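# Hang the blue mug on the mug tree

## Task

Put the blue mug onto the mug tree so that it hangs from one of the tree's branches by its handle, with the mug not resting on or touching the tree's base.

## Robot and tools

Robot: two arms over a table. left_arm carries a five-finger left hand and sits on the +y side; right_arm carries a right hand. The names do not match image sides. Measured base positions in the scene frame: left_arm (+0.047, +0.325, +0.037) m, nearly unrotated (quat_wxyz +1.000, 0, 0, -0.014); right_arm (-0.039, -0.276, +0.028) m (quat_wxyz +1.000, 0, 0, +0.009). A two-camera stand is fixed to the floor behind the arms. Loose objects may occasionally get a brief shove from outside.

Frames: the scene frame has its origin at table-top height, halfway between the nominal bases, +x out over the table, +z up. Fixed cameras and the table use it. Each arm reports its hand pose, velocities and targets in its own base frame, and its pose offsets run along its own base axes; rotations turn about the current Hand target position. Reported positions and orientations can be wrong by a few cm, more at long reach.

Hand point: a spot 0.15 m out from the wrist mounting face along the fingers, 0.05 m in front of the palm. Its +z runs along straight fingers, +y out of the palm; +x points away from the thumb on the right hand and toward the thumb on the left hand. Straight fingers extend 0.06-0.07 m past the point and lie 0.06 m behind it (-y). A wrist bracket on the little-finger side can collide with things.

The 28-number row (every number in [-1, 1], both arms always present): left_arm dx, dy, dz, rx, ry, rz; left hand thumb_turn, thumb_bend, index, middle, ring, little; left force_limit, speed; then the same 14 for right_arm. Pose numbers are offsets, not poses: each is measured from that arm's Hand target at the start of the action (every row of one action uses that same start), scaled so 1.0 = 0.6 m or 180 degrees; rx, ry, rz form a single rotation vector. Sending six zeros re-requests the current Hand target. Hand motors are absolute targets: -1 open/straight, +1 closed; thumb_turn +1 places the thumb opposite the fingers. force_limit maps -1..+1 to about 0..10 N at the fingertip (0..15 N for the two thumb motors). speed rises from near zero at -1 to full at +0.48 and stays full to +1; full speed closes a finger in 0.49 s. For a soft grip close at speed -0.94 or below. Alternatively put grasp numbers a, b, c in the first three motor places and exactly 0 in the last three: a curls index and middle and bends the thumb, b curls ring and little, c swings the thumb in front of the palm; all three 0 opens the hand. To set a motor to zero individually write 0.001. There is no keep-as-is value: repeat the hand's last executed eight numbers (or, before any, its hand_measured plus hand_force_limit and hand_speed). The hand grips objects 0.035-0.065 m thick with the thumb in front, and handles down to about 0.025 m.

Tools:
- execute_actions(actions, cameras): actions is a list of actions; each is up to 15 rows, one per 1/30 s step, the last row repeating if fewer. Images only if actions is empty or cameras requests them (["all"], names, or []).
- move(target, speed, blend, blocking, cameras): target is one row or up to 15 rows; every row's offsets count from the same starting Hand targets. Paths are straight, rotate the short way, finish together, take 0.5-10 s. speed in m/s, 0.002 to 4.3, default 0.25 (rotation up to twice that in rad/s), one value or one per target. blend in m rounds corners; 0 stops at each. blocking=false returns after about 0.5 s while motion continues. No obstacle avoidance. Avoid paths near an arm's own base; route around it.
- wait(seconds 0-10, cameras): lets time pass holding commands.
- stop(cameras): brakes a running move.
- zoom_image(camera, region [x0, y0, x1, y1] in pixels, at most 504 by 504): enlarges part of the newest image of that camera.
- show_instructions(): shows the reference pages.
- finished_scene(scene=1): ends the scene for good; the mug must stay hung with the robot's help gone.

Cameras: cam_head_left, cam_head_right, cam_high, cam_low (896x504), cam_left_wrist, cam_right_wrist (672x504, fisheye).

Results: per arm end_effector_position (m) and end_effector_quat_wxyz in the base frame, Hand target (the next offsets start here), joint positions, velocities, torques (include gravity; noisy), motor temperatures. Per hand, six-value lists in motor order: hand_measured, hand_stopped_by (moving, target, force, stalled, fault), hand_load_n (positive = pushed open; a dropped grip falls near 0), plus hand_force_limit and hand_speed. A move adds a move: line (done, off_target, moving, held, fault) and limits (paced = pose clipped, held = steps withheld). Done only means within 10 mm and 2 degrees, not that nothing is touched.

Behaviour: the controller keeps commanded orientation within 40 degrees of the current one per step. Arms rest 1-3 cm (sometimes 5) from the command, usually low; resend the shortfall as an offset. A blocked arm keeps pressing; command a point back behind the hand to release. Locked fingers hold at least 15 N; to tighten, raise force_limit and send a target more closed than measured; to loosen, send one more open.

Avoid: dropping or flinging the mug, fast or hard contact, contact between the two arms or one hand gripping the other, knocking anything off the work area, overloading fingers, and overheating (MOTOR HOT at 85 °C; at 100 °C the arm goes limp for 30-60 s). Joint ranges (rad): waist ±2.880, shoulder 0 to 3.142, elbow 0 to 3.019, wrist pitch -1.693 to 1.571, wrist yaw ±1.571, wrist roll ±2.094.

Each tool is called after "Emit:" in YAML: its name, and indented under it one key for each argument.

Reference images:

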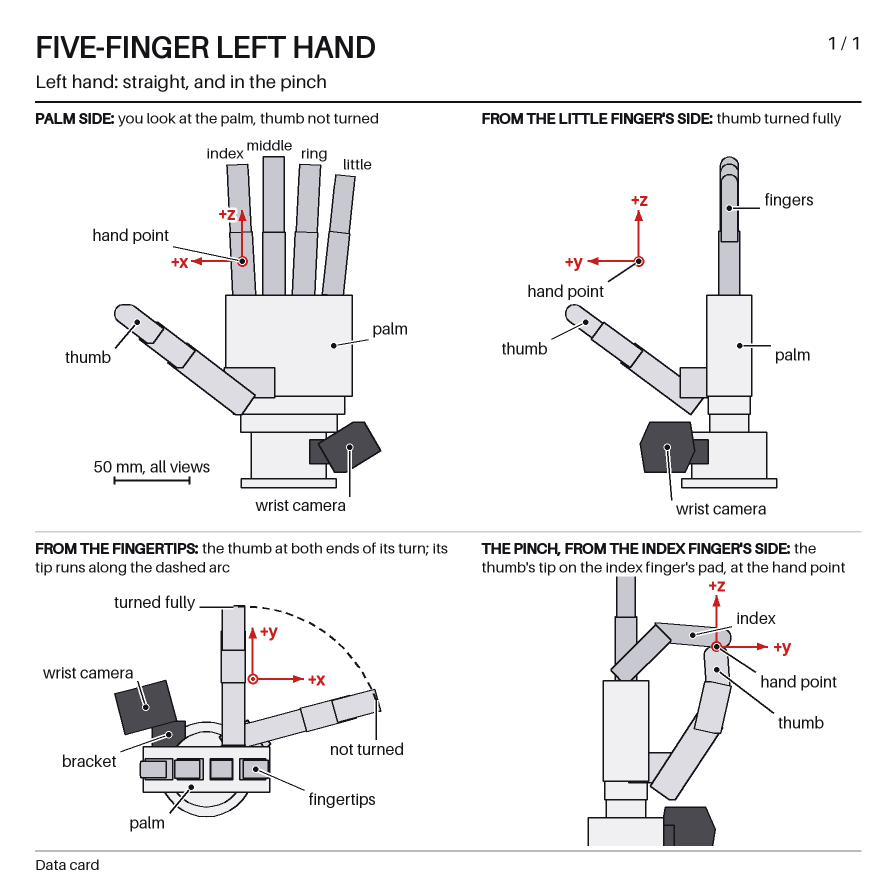

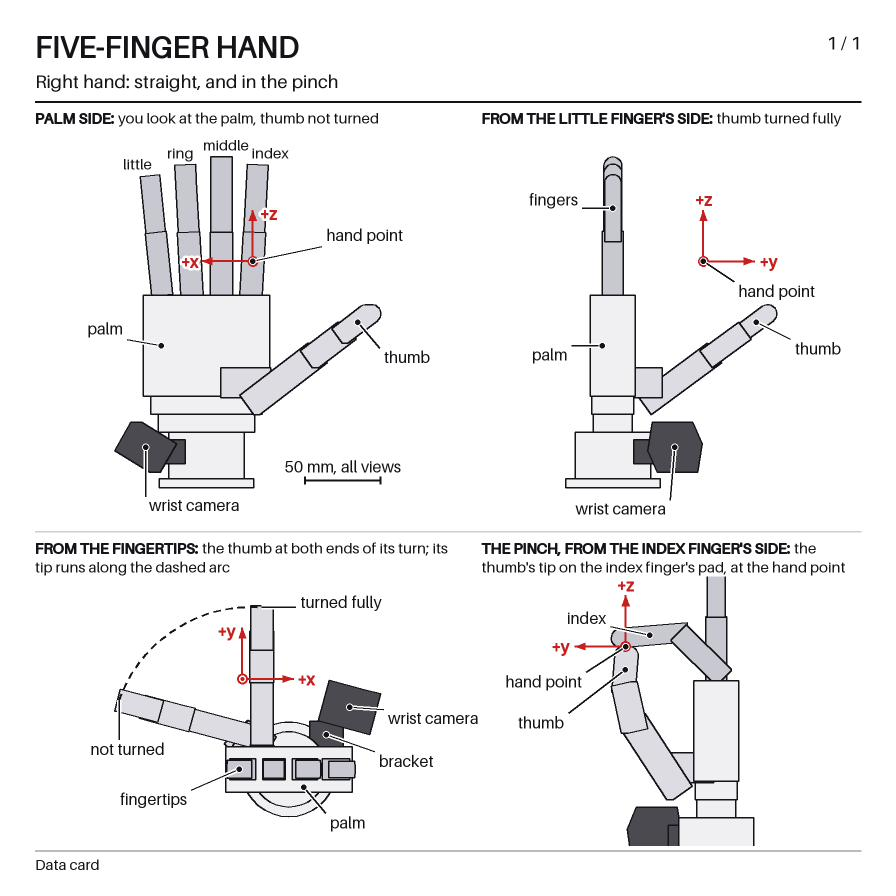

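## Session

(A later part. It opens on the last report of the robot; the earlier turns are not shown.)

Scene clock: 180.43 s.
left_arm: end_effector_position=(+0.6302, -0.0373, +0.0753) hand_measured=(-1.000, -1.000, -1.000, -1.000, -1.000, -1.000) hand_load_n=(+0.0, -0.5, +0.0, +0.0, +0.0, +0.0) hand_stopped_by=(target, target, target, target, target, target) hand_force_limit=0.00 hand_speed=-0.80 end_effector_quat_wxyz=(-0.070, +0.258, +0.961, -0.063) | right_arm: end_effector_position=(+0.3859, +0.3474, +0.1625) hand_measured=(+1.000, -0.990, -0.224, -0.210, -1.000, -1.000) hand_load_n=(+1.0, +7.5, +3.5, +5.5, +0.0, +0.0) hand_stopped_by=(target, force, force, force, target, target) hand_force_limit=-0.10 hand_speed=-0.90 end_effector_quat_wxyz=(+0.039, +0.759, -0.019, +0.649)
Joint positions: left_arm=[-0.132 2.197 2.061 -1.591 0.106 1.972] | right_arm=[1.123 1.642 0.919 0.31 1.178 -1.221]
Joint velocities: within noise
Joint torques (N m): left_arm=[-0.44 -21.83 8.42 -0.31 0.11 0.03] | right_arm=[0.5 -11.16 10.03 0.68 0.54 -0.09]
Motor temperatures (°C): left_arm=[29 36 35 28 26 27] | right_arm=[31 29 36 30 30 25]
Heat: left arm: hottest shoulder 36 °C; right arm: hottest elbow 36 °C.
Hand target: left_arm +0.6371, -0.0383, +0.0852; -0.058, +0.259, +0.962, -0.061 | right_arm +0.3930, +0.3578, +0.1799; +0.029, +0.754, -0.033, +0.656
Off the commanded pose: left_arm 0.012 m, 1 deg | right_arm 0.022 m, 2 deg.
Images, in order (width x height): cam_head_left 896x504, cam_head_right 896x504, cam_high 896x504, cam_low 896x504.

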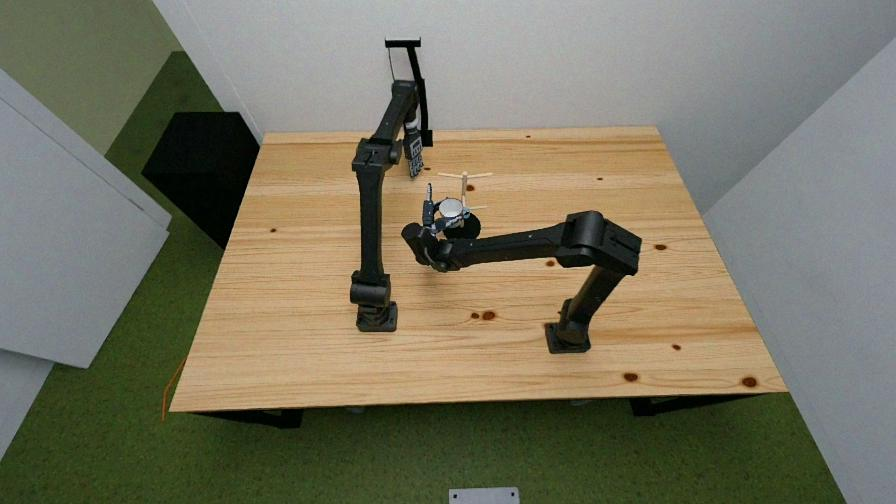

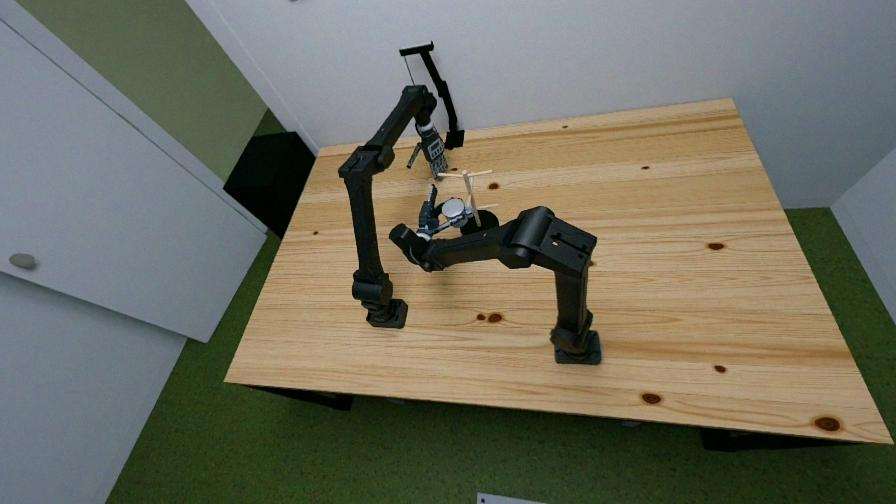

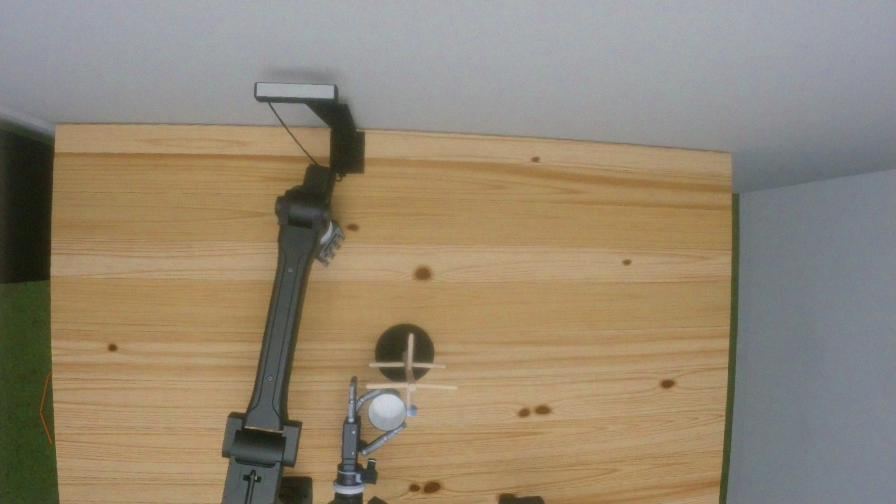

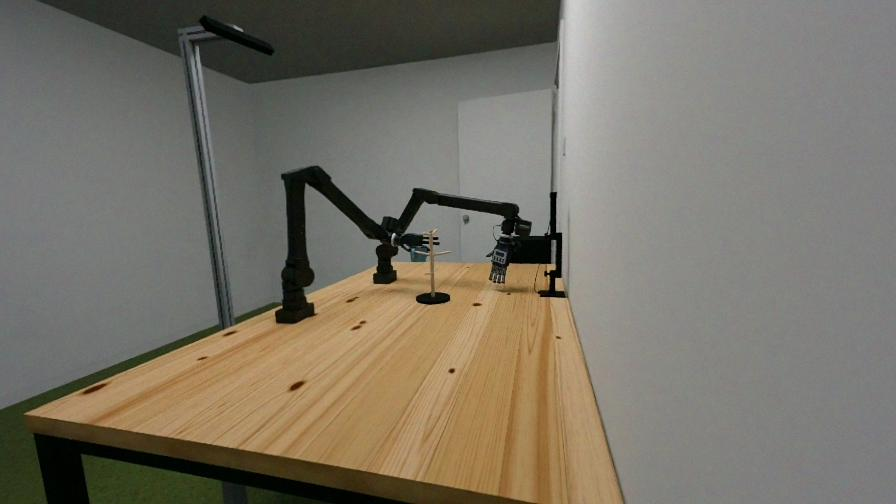

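Emit:
move:
  target: [0,0,0,0,0,0,-1,-1,-1,-1,-1,-1,0,-0.8,0.025,0.005,0.003,0,0,0,1,0.0,0.2,0.2,-1,-1,-0.1,-0.9]
  speed: 0.05
  cameras: ["cam_low","cam_head_left","cam_head_right","cam_high"]

Emit:
zoom_image:
  camera: "cam_low"
  region: [395, 225, 455, 280]

Emit:
zoom_image:
  camera: "cam_head_left"
  region: [440, 180, 490, 230]

Emit:
zoom_image:
  camera: "cam_high"
  region: [365, 370, 435, 440]

Scene clock: 185.40 s.
left_arm: end_effector_position=(+0.6302, -0.0373, +0.0753) hand_measured=(-1.000, -1.000, -1.000, -1.000, -1.000, -1.000) hand_load_n=(+0.0, +0.0, +0.0, +0.0, +0.0, +0.0) hand_stopped_by=(target, target, target, target, target, target) hand_force_limit=0.00 hand_speed=-0.80 end_effector_quat_wxyz=(-0.070, +0.258, +0.961, -0.063) | right_arm: end_effector_position=(+0.3962, +0.3520, +0.1712) hand_measured=(+1.000, -0.990, -0.224, -0.210, -1.000, -1.000) hand_load_n=(+1.0, +7.5, +3.0, +5.5, +0.0, +0.0) hand_stopped_by=(target, force, force, force, target, target) hand_force_limit=-0.10 hand_speed=-0.90 end_effector_quat_wxyz=(+0.029, +0.758, -0.028, +0.651)
Joint positions: left_arm=[-0.132 2.197 2.061 -1.591 0.106 1.972] | right_arm=[1.107 1.642 0.946 0.31 1.162 -1.222]
Joint torques (N m): left_arm=[-0.56 -21.83 8.38 -0.31 0.1 0.02] | right_arm=[-0.38 -10.23 10.28 0.99 0.2 -0.3]
Heat: left arm: hottest shoulder 36 °C; right arm: hottest elbow 37 °C.
Hand target: left_arm +0.6371, -0.0383, +0.0852; -0.058, +0.259, +0.962, -0.061 | right_arm +0.4080, +0.3609, +0.1818; +0.029, +0.754, -0.033, +0.656
Off the commanded pose: left_arm 0.012 m, 1 deg | right_arm 0.018 m, 1 deg.
move: off_target (left_arm, right_arm)
Images, in order (width x height): cam_head_left 896x504, cam_head_right 896x504, cam_high 896x504, cam_low 896x504.

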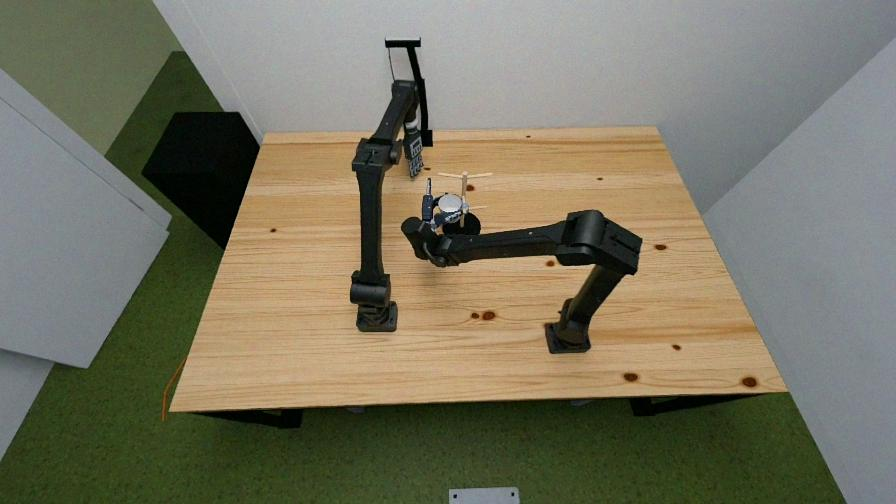

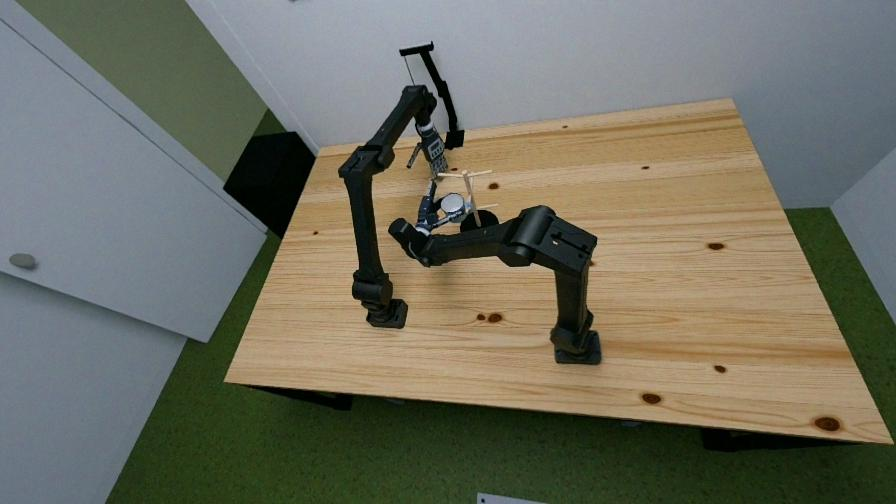

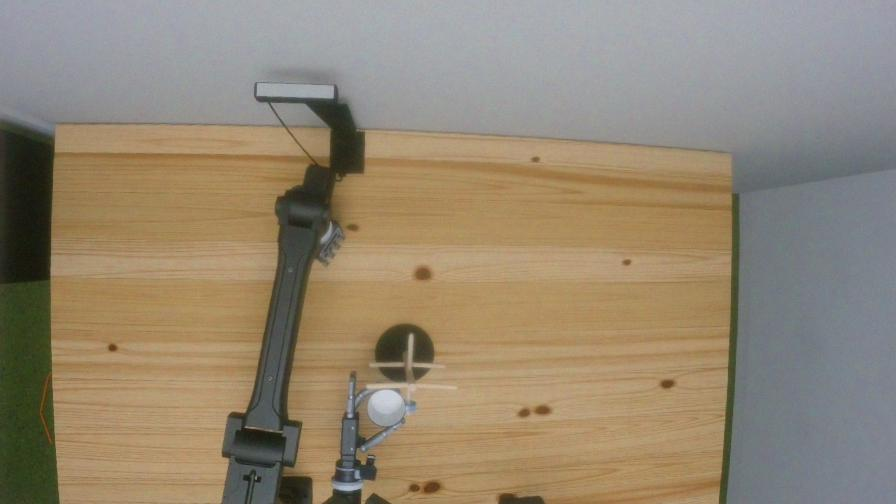

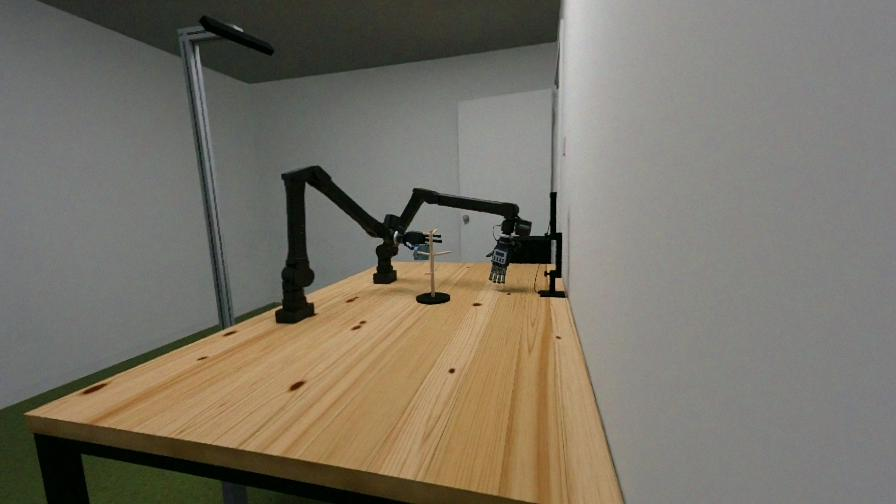

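Scaled by 8.400 from the camera's 896x504 image, which has a finer 1280x720 frame.

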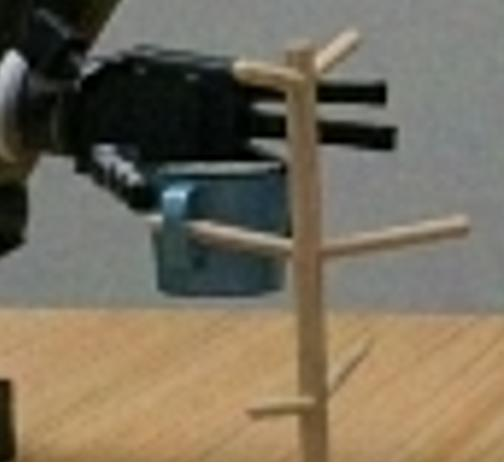

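Scaled by 10.080 from the camera's 896x504 image, which has a finer 1280x720 frame.

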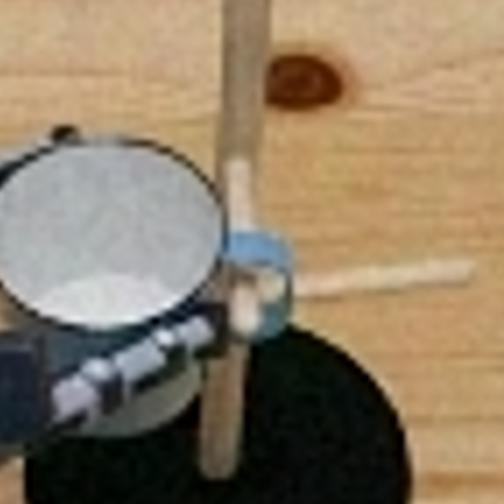

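Scaled by 7.200 from the camera's 896x504 image, which has a finer 1280x720 frame.

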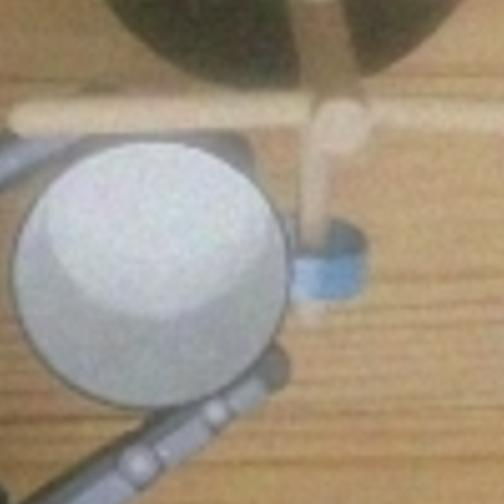

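Emit:
move:
  target: [0,0,0,0,0,0,-1,-1,-1,-1,-1,-1,0,-0.8,0.022,0,-0.022,0,0,0,1,0.0,0.2,0.2,-1,-1,-0.1,-0.9]
  speed: 0.05
  cameras: ["cam_low","cam_head_left","cam_high"]

Emit:
zoom_image:
  camera: "cam_low"
  region: [395, 225, 455, 280]

Emit:
zoom_image:
  camera: "cam_head_left"
  region: [440, 180, 490, 230]

Emit:
zoom_image:
  camera: "cam_high"
  region: [365, 370, 435, 440]

Scene clock: 196.93 s.
left_arm: end_effector_position=(+0.6302, -0.0373, +0.0753) hand_measured=(-1.000, -1.000, -1.000, -1.000, -1.000, -1.000) hand_load_n=(+0.0, +0.0, +0.0, +0.0, +0.0, +0.0) hand_stopped_by=(target, target, target, target, target, target) hand_force_limit=0.00 hand_speed=-0.80 end_effector_quat_wxyz=(-0.070, +0.258, +0.961, -0.063) | right_arm: end_effector_position=(+0.4084, +0.3518, +0.1601) hand_measured=(+1.000, -0.990, -0.224, -0.210, -1.000, -1.000) hand_load_n=(+1.5, +7.0, +3.0, +5.5, +0.0, +0.0) hand_stopped_by=(target, force, force, force, target, target) hand_force_limit=-0.10 hand_speed=-0.90 end_effector_quat_wxyz=(+0.031, +0.759, -0.026, +0.650)
Joint positions: left_arm=[-0.132 2.197 2.061 -1.591 0.106 1.972] | right_arm=[1.084 1.676 0.951 0.349 1.139 -1.24]
Joint torques (N m): left_arm=[-0.32 -21.77 8.42 -0.31 0.11 0.02] | right_arm=[-0.21 -10.17 10.04 1.58 0.22 -0.29]
Heat: left arm: hottest shoulder 36 °C; right arm: hottest elbow 38 °C.
Hand target: left_arm +0.6371, -0.0383, +0.0852; -0.058, +0.259, +0.962, -0.061 | right_arm +0.4212, +0.3608, +0.1685; +0.029, +0.754, -0.033, +0.656
Off the commanded pose: left_arm 0.012 m, 1 deg | right_arm 0.018 m, 1 deg.
move: off_target (left_arm, right_arm)
Images, in order (width x height): cam_head_left 896x504, cam_high 896x504, cam_low 896x504.

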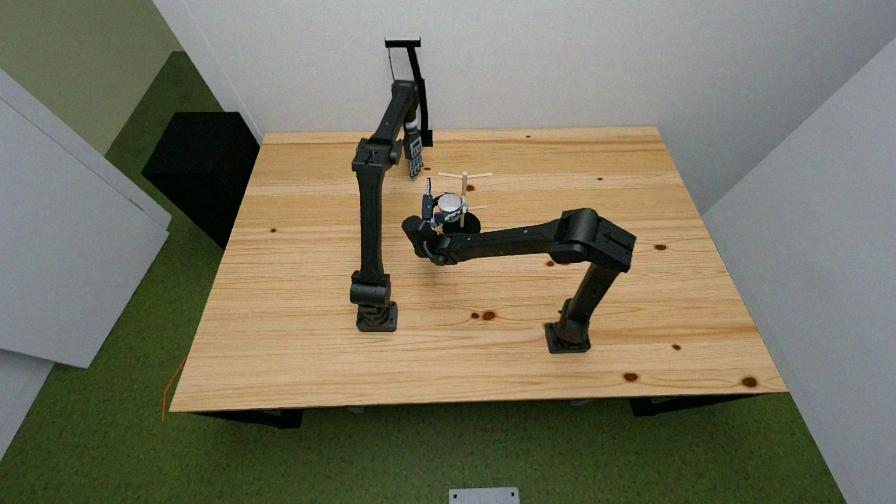

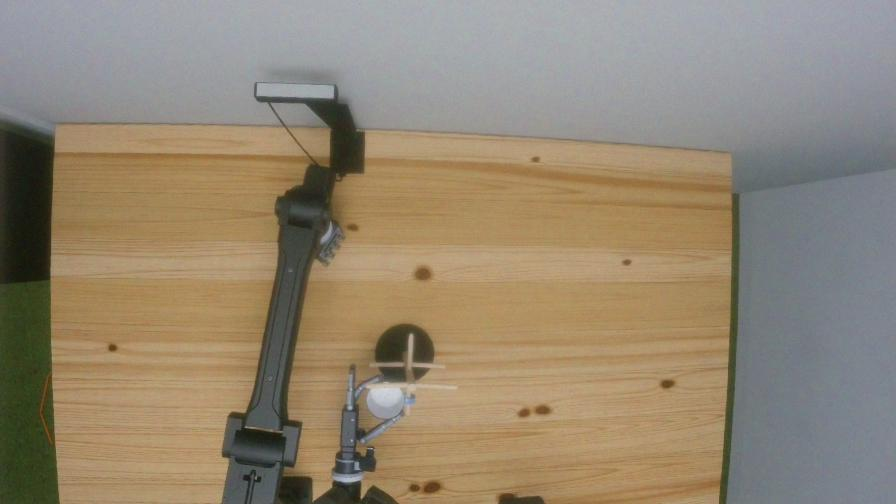

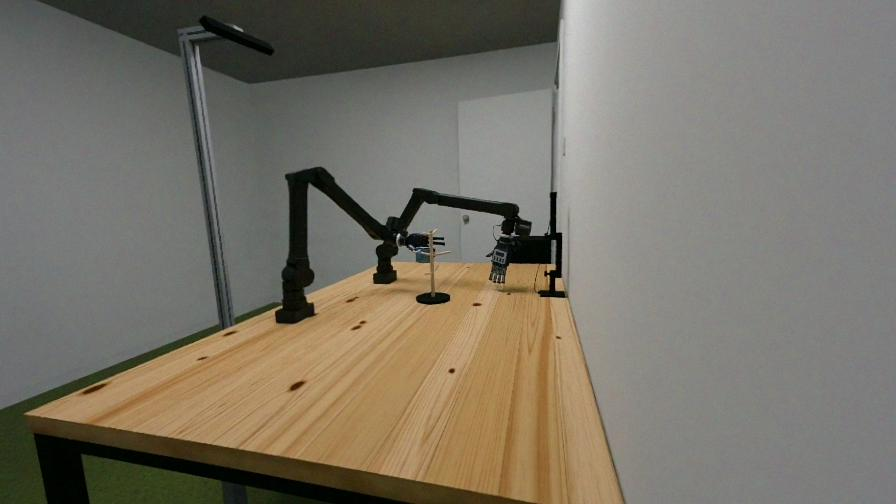

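Scaled by 8.400 from the camera's 896x504 image, which has a finer 1280x720 frame.

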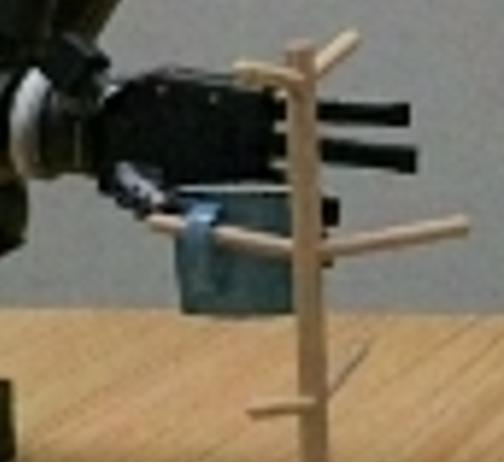

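Scaled by 10.080 from the camera's 896x504 image, which has a finer 1280x720 frame.

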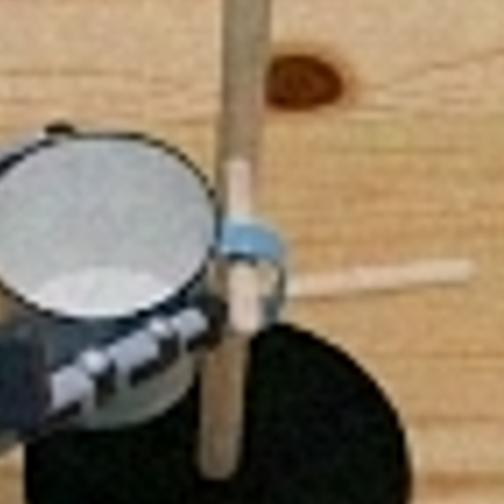

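Scaled by 7.200 from the camera's 896x504 image, which has a finer 1280x720 frame.

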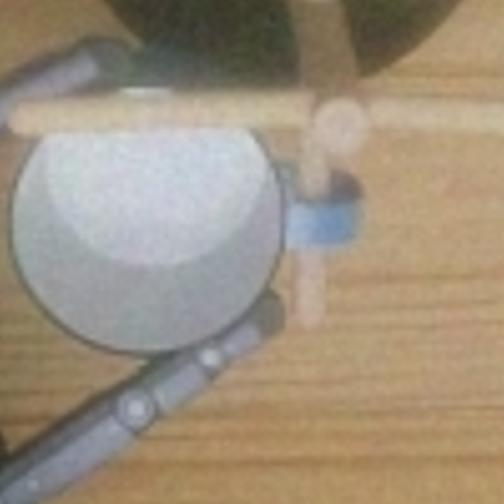

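Emit:
move:
  target: [0,0,0,0,0,0,-1,-1,-1,-1,-1,-1,0,-0.8,0,0,-0.0125,0,0,0,1,0.0,0.2,0.2,-1,-1,-0.1,-0.9]
  speed: 0.04
  cameras: ["cam_low","cam_head_left"]

Emit:
zoom_image:
  camera: "cam_low"
  region: [405, 235, 440, 270]

Emit:
zoom_image:
  camera: "cam_head_left"
  region: [440, 180, 490, 230]

Scene clock: 205.37 s.
left_arm: end_effector_position=(+0.6302, -0.0373, +0.0753) hand_measured=(-1.000, -1.000, -1.000, -1.000, -1.000, -1.000) hand_load_n=(+0.0, +0.0, +0.0, +0.0, +0.0, +0.0) hand_stopped_by=(target, target, target, target, target, target) hand_force_limit=0.00 hand_speed=-0.80 end_effector_quat_wxyz=(-0.070, +0.258, +0.961, -0.063) | right_arm: end_effector_position=(+0.4094, +0.3536, +0.1556) hand_measured=(+1.000, -0.990, -0.224, -0.210, -1.000, -1.000) hand_load_n=(+1.0, +7.5, +3.0, +5.5, +0.0, +0.0) hand_stopped_by=(target, force, force, force, target, target) hand_force_limit=-0.10 hand_speed=-0.90 end_effector_quat_wxyz=(+0.029, +0.758, -0.028, +0.651)
Joint positions: left_arm=[-0.132 2.197 2.061 -1.591 0.106 1.972] | right_arm=[1.084 1.688 0.951 0.369 1.139 -1.241]
Joint torques (N m): left_arm=[-0.44 -21.77 8.43 -0.27 0.11 0.03] | right_arm=[-0.26 -10.4 9.37 1.54 0.18 -0.27]
Heat: left arm: hottest shoulder 36 °C; right arm: hottest elbow 38 °C.
Hand target: left_arm +0.6371, -0.0383, +0.0852; -0.058, +0.259, +0.962, -0.061 | right_arm +0.4212, +0.3608, +0.1612; +0.029, +0.754, -0.033, +0.656
Off the commanded pose: left_arm 0.012 m, 1 deg | right_arm 0.015 m, 1 deg.
move: off_target (left_arm, right_arm)
Images, in order (width x height): cam_head_left 896x504, cam_low 896x504.

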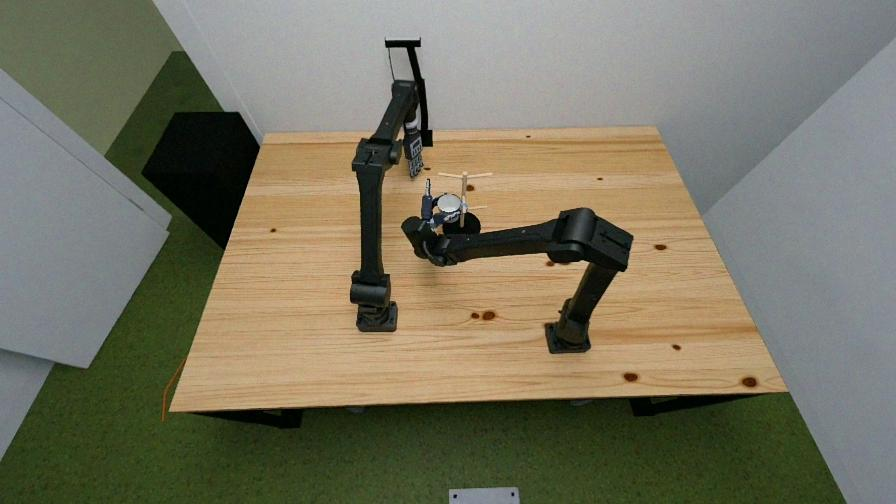

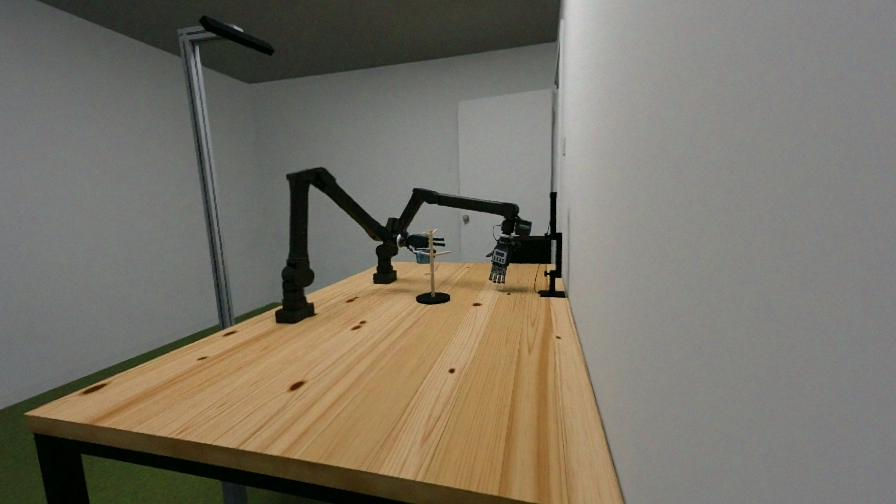

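Scaled by 14.400 from the camera's 896x504 image, which has a finer 1280x720 frame.

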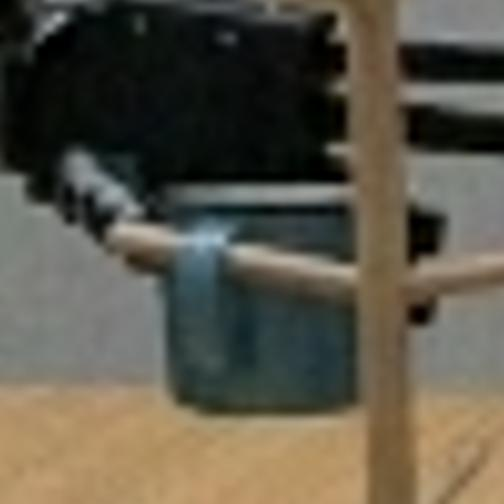

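Scaled by 10.080 from the camera's 896x504 image, which has a finer 1280x720 frame.

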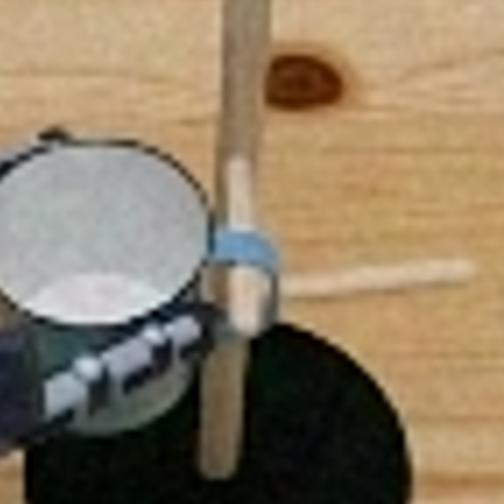

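Emit:
move:
  target: [0,0,0,0,0,0,-1,-1,-1,-1,-1,-1,0,-0.8,0,-0.003,-0.008,0,0,0,1,0.0,0.2,0.2,-1,-1,-0.1,-0.9]
  speed: 0.04
  cameras: ["cam_low","cam_head_left"]

Emit:
zoom_image:
  camera: "cam_low"
  region: [405, 235, 440, 270]

Emit:
zoom_image:
  camera: "cam_head_left"
  region: [440, 180, 490, 230]

Scene clock: 207.43 s.
left_arm: end_effector_position=(+0.6302, -0.0373, +0.0753) hand_measured=(-1.000, -1.000, -1.000, -1.000, -1.000, -1.000) hand_load_n=(+0.0, +0.0, +0.0, +0.0, +0.0, +0.0) hand_stopped_by=(target, target, target, target, target, target) hand_force_limit=0.00 hand_speed=-0.80 end_effector_quat_wxyz=(-0.070, +0.258, +0.961, -0.063) | right_arm: end_effector_position=(+0.4106, +0.3545, +0.1555) hand_measured=(+1.000, -0.990, -0.224, -0.210, -1.000, -1.000) hand_load_n=(+1.0, +7.5, +3.0, +6.0, +0.0, +0.0) hand_stopped_by=(target, force, force, force, target, target) hand_force_limit=-0.10 hand_speed=-0.90 end_effector_quat_wxyz=(+0.026, +0.756, -0.030, +0.653)
Joint positions: left_arm=[-0.132 2.197 2.061 -1.591 0.106 1.972] | right_arm=[1.083 1.692 0.951 0.386 1.139 -1.246]
Joint torques (N m): left_arm=[-0.5 -21.89 8.4 -0.34 0.1 0.02] | right_arm=[0.03 -9.41 8.81 1.47 0.15 -0.23]
Heat: left arm: hottest shoulder 36 °C; right arm: hottest elbow 38 °C.
Hand target: left_arm +0.6371, -0.0383, +0.0852; -0.058, +0.259, +0.962, -0.061 | right_arm +0.4213, +0.3590, +0.1563; +0.029, +0.754, -0.033, +0.656
Off the commanded pose: left_arm 0.012 m, 1 deg | right_arm 0.012 m, 1 deg.
move: off_target (left_arm, right_arm)
Images, in order (width x height): cam_head_left 896x504, cam_low 896x504.

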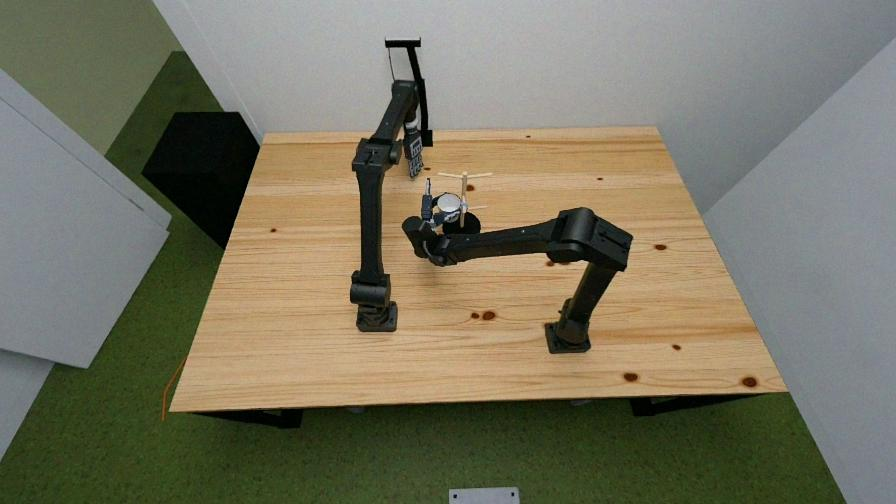

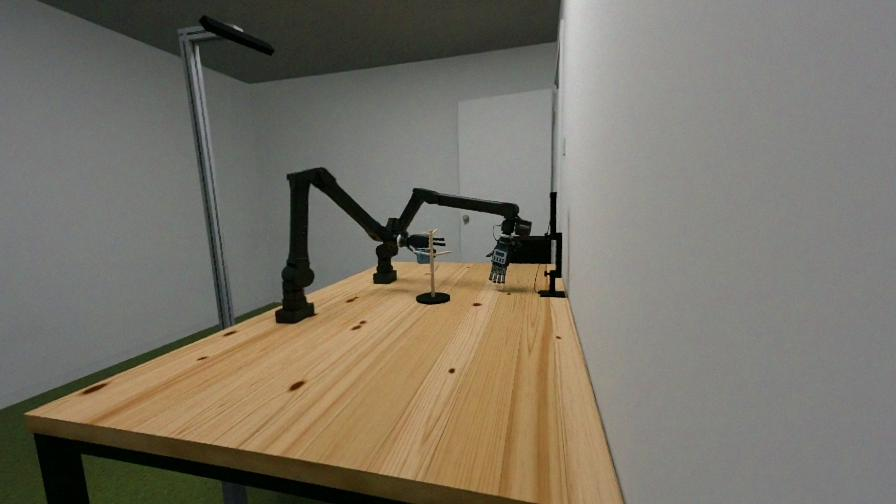

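Scaled by 14.400 from the camera's 896x504 image, which has a finer 1280x720 frame.

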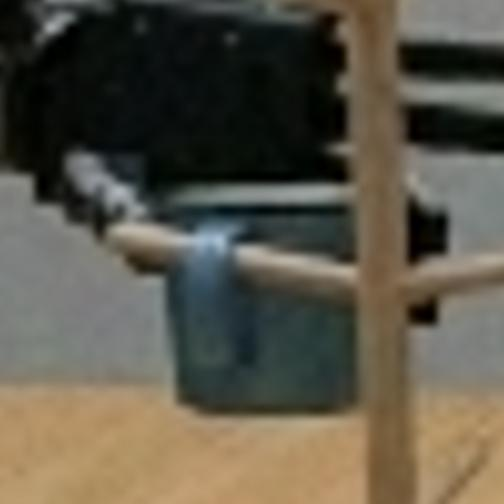

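Scaled by 10.080 from the camera's 896x504 image, which has a finer 1280x720 frame.

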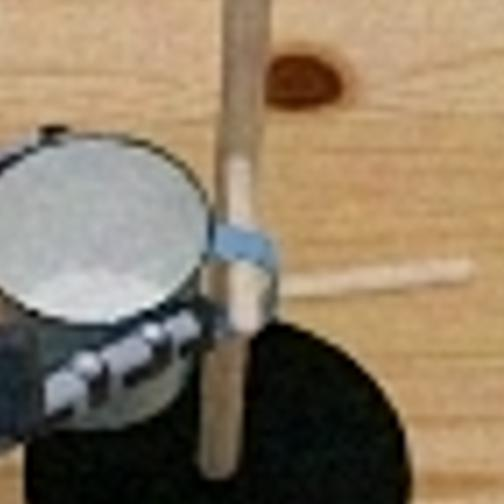

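Emit:
execute_actions:
  actions:
    - [[0,0,0,0,0,0,-1,-1,-1,-1,-1,-1,0,-0.8,0,0,0,0,0,0,1,-0.99,-0.236,-0.222,-1,-1,-0.1,-0.95]]
    - [[0,0,0,0,0,0,-1,-1,-1,-1,-1,-1,0,-0.8,0,0,0,0,0,0,1,-0.99,-0.248,-0.234,-1,-1,-0.1,-0.95]]
    - [[0,0,0,0,0,0,-1,-1,-1,-1,-1,-1,0,-0.8,0,0,0,0,0,0,1,-0.99,-0.26,-0.246,-1,-1,-0.1,-0.95]]
  cameras: ["cam_low","cam_head_left"]

Emit:
zoom_image:
  camera: "cam_low"
  region: [405, 235, 440, 270]

Emit:
zoom_image:
  camera: "cam_head_left"
  region: [440, 180, 490, 230]

Scene clock: 210.50 s.
left_arm: end_effector_position=(+0.6302, -0.0373, +0.0753) hand_measured=(-1.000, -1.000, -1.000, -1.000, -1.000, -1.000) hand_load_n=(+0.0, +0.0, +0.0, +0.0, +0.0, +0.0) hand_stopped_by=(target, target, target, target, target, target) hand_force_limit=0.00 hand_speed=-0.80 end_effector_quat_wxyz=(-0.070, +0.258, +0.961, -0.063) | right_arm: end_effector_position=(+0.4106, +0.3546, +0.1548) hand_measured=(+1.000, -0.990, -0.260, -0.246, -1.000, -1.000) hand_load_n=(+1.0, +1.0, +0.0, +1.0, +0.0, +0.5) hand_stopped_by=(target, force, target, target, target, target) hand_force_limit=-0.10 hand_speed=-0.95 end_effector_quat_wxyz=(+0.027, +0.757, -0.029, +0.653)
Joint positions: left_arm=[-0.132 2.197 2.061 -1.591 0.106 1.972] | right_arm=[1.083 1.694 0.951 0.386 1.138 -1.247]
Joint torques (N m): left_arm=[-0.5 -21.83 8.38 -0.35 0.1 0.03] | right_arm=[-0.62 -9.7 8.94 1.63 0.16 -0.24]
Heat: left arm: hottest shoulder 36 °C; right arm: hottest elbow 38 °C.
Hand target: left_arm +0.6371, -0.0383, +0.0852; -0.058, +0.259, +0.962, -0.061 | right_arm +0.4212, +0.3591, +0.1564; +0.029, +0.754, -0.033, +0.656
Off the commanded pose: left_arm 0.012 m, 1 deg | right_arm 0.012 m, 1 deg.
Step readings (end_effector_position of left_arm | right_arm):
0: (+0.6302, -0.0373, +0.0753) | (+0.4106, +0.3545, +0.1555)
1: (+0.6302, -0.0373, +0.0753) | (+0.4106, +0.3545, +0.1555)
2: (+0.6302, -0.0373, +0.0753) | (+0.4106, +0.3545, +0.1555)
4: (+0.6302, -0.0373, +0.0753) | (+0.4106, +0.3545, +0.1555)
8: (+0.6302, -0.0373, +0.0753) | (+0.4106, +0.3544, +0.1555)
15: (+0.6302, -0.0373, +0.0753) | (+0.4106, +0.3544, +0.1555)
16: (+0.6302, -0.0373, +0.0753) | (+0.4106, +0.3544, +0.1555)
17: (+0.6302, -0.0373, +0.0753) | (+0.4106, +0.3544, +0.1555)
19: (+0.6302, -0.0373, +0.0753) | (+0.4106, +0.3544, +0.1555)
23: (+0.6302, -0.0373, +0.0753) | (+0.4106, +0.3545, +0.1553)
30: (+0.6302, -0.0373, +0.0753) | (+0.4106, +0.3545, +0.1551)
31: (+0.6302, -0.0373, +0.0753) | (+0.4106, +0.3545, +0.1551)
32: (+0.6302, -0.0373, +0.0753) | (+0.4106, +0.3545, +0.1551)
34: (+0.6302, -0.0373, +0.0753) | (+0.4106, +0.3545, +0.1551)
38: (+0.6302, -0.0373, +0.0753) | (+0.4106, +0.3545, +0.1548)
45: (+0.6302, -0.0373, +0.0753) | (+0.4106, +0.3546, +0.1548)
Images, in order (width x height): cam_head_left 896x504, cam_low 896x504.

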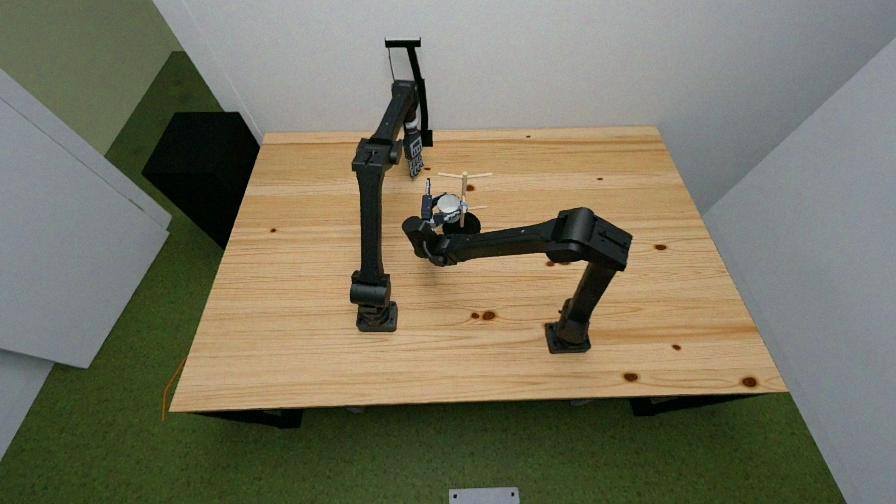

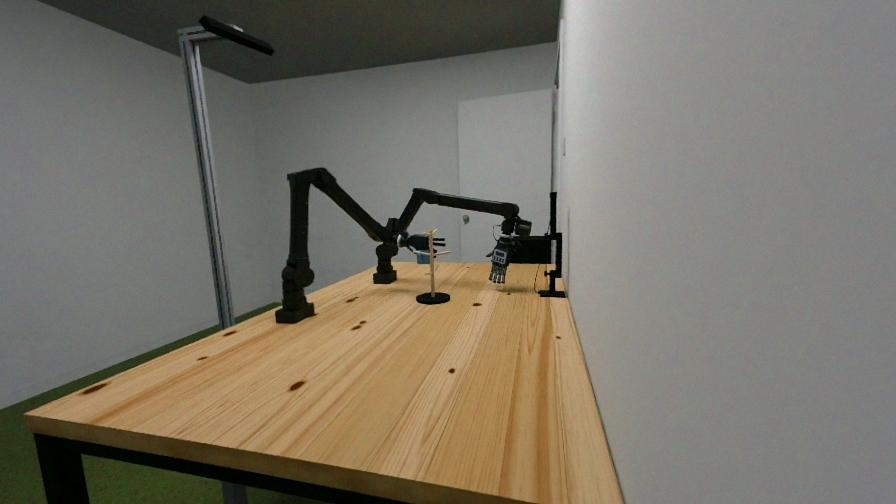

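Scaled by 14.400 from the camera's 896x504 image, which has a finer 1280x720 frame.

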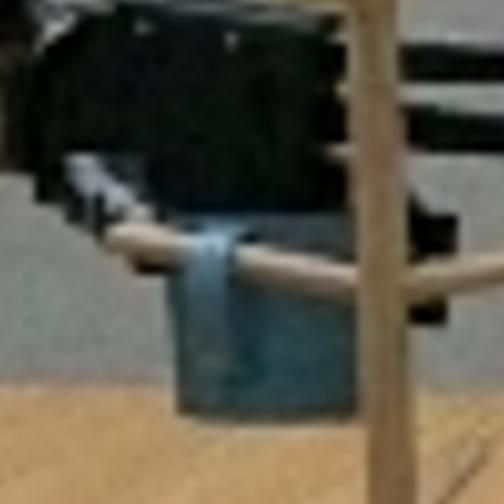

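Scaled by 10.080 from the camera's 896x504 image, which has a finer 1280x720 frame.

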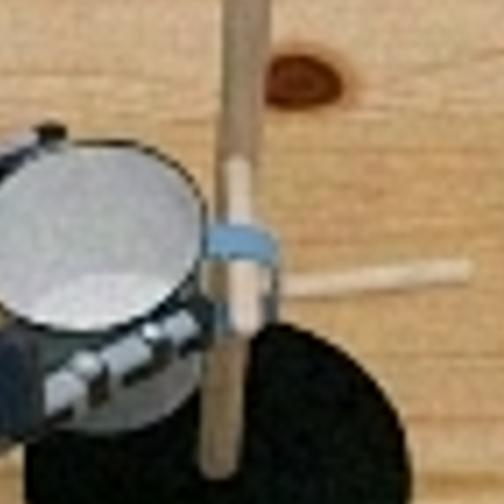

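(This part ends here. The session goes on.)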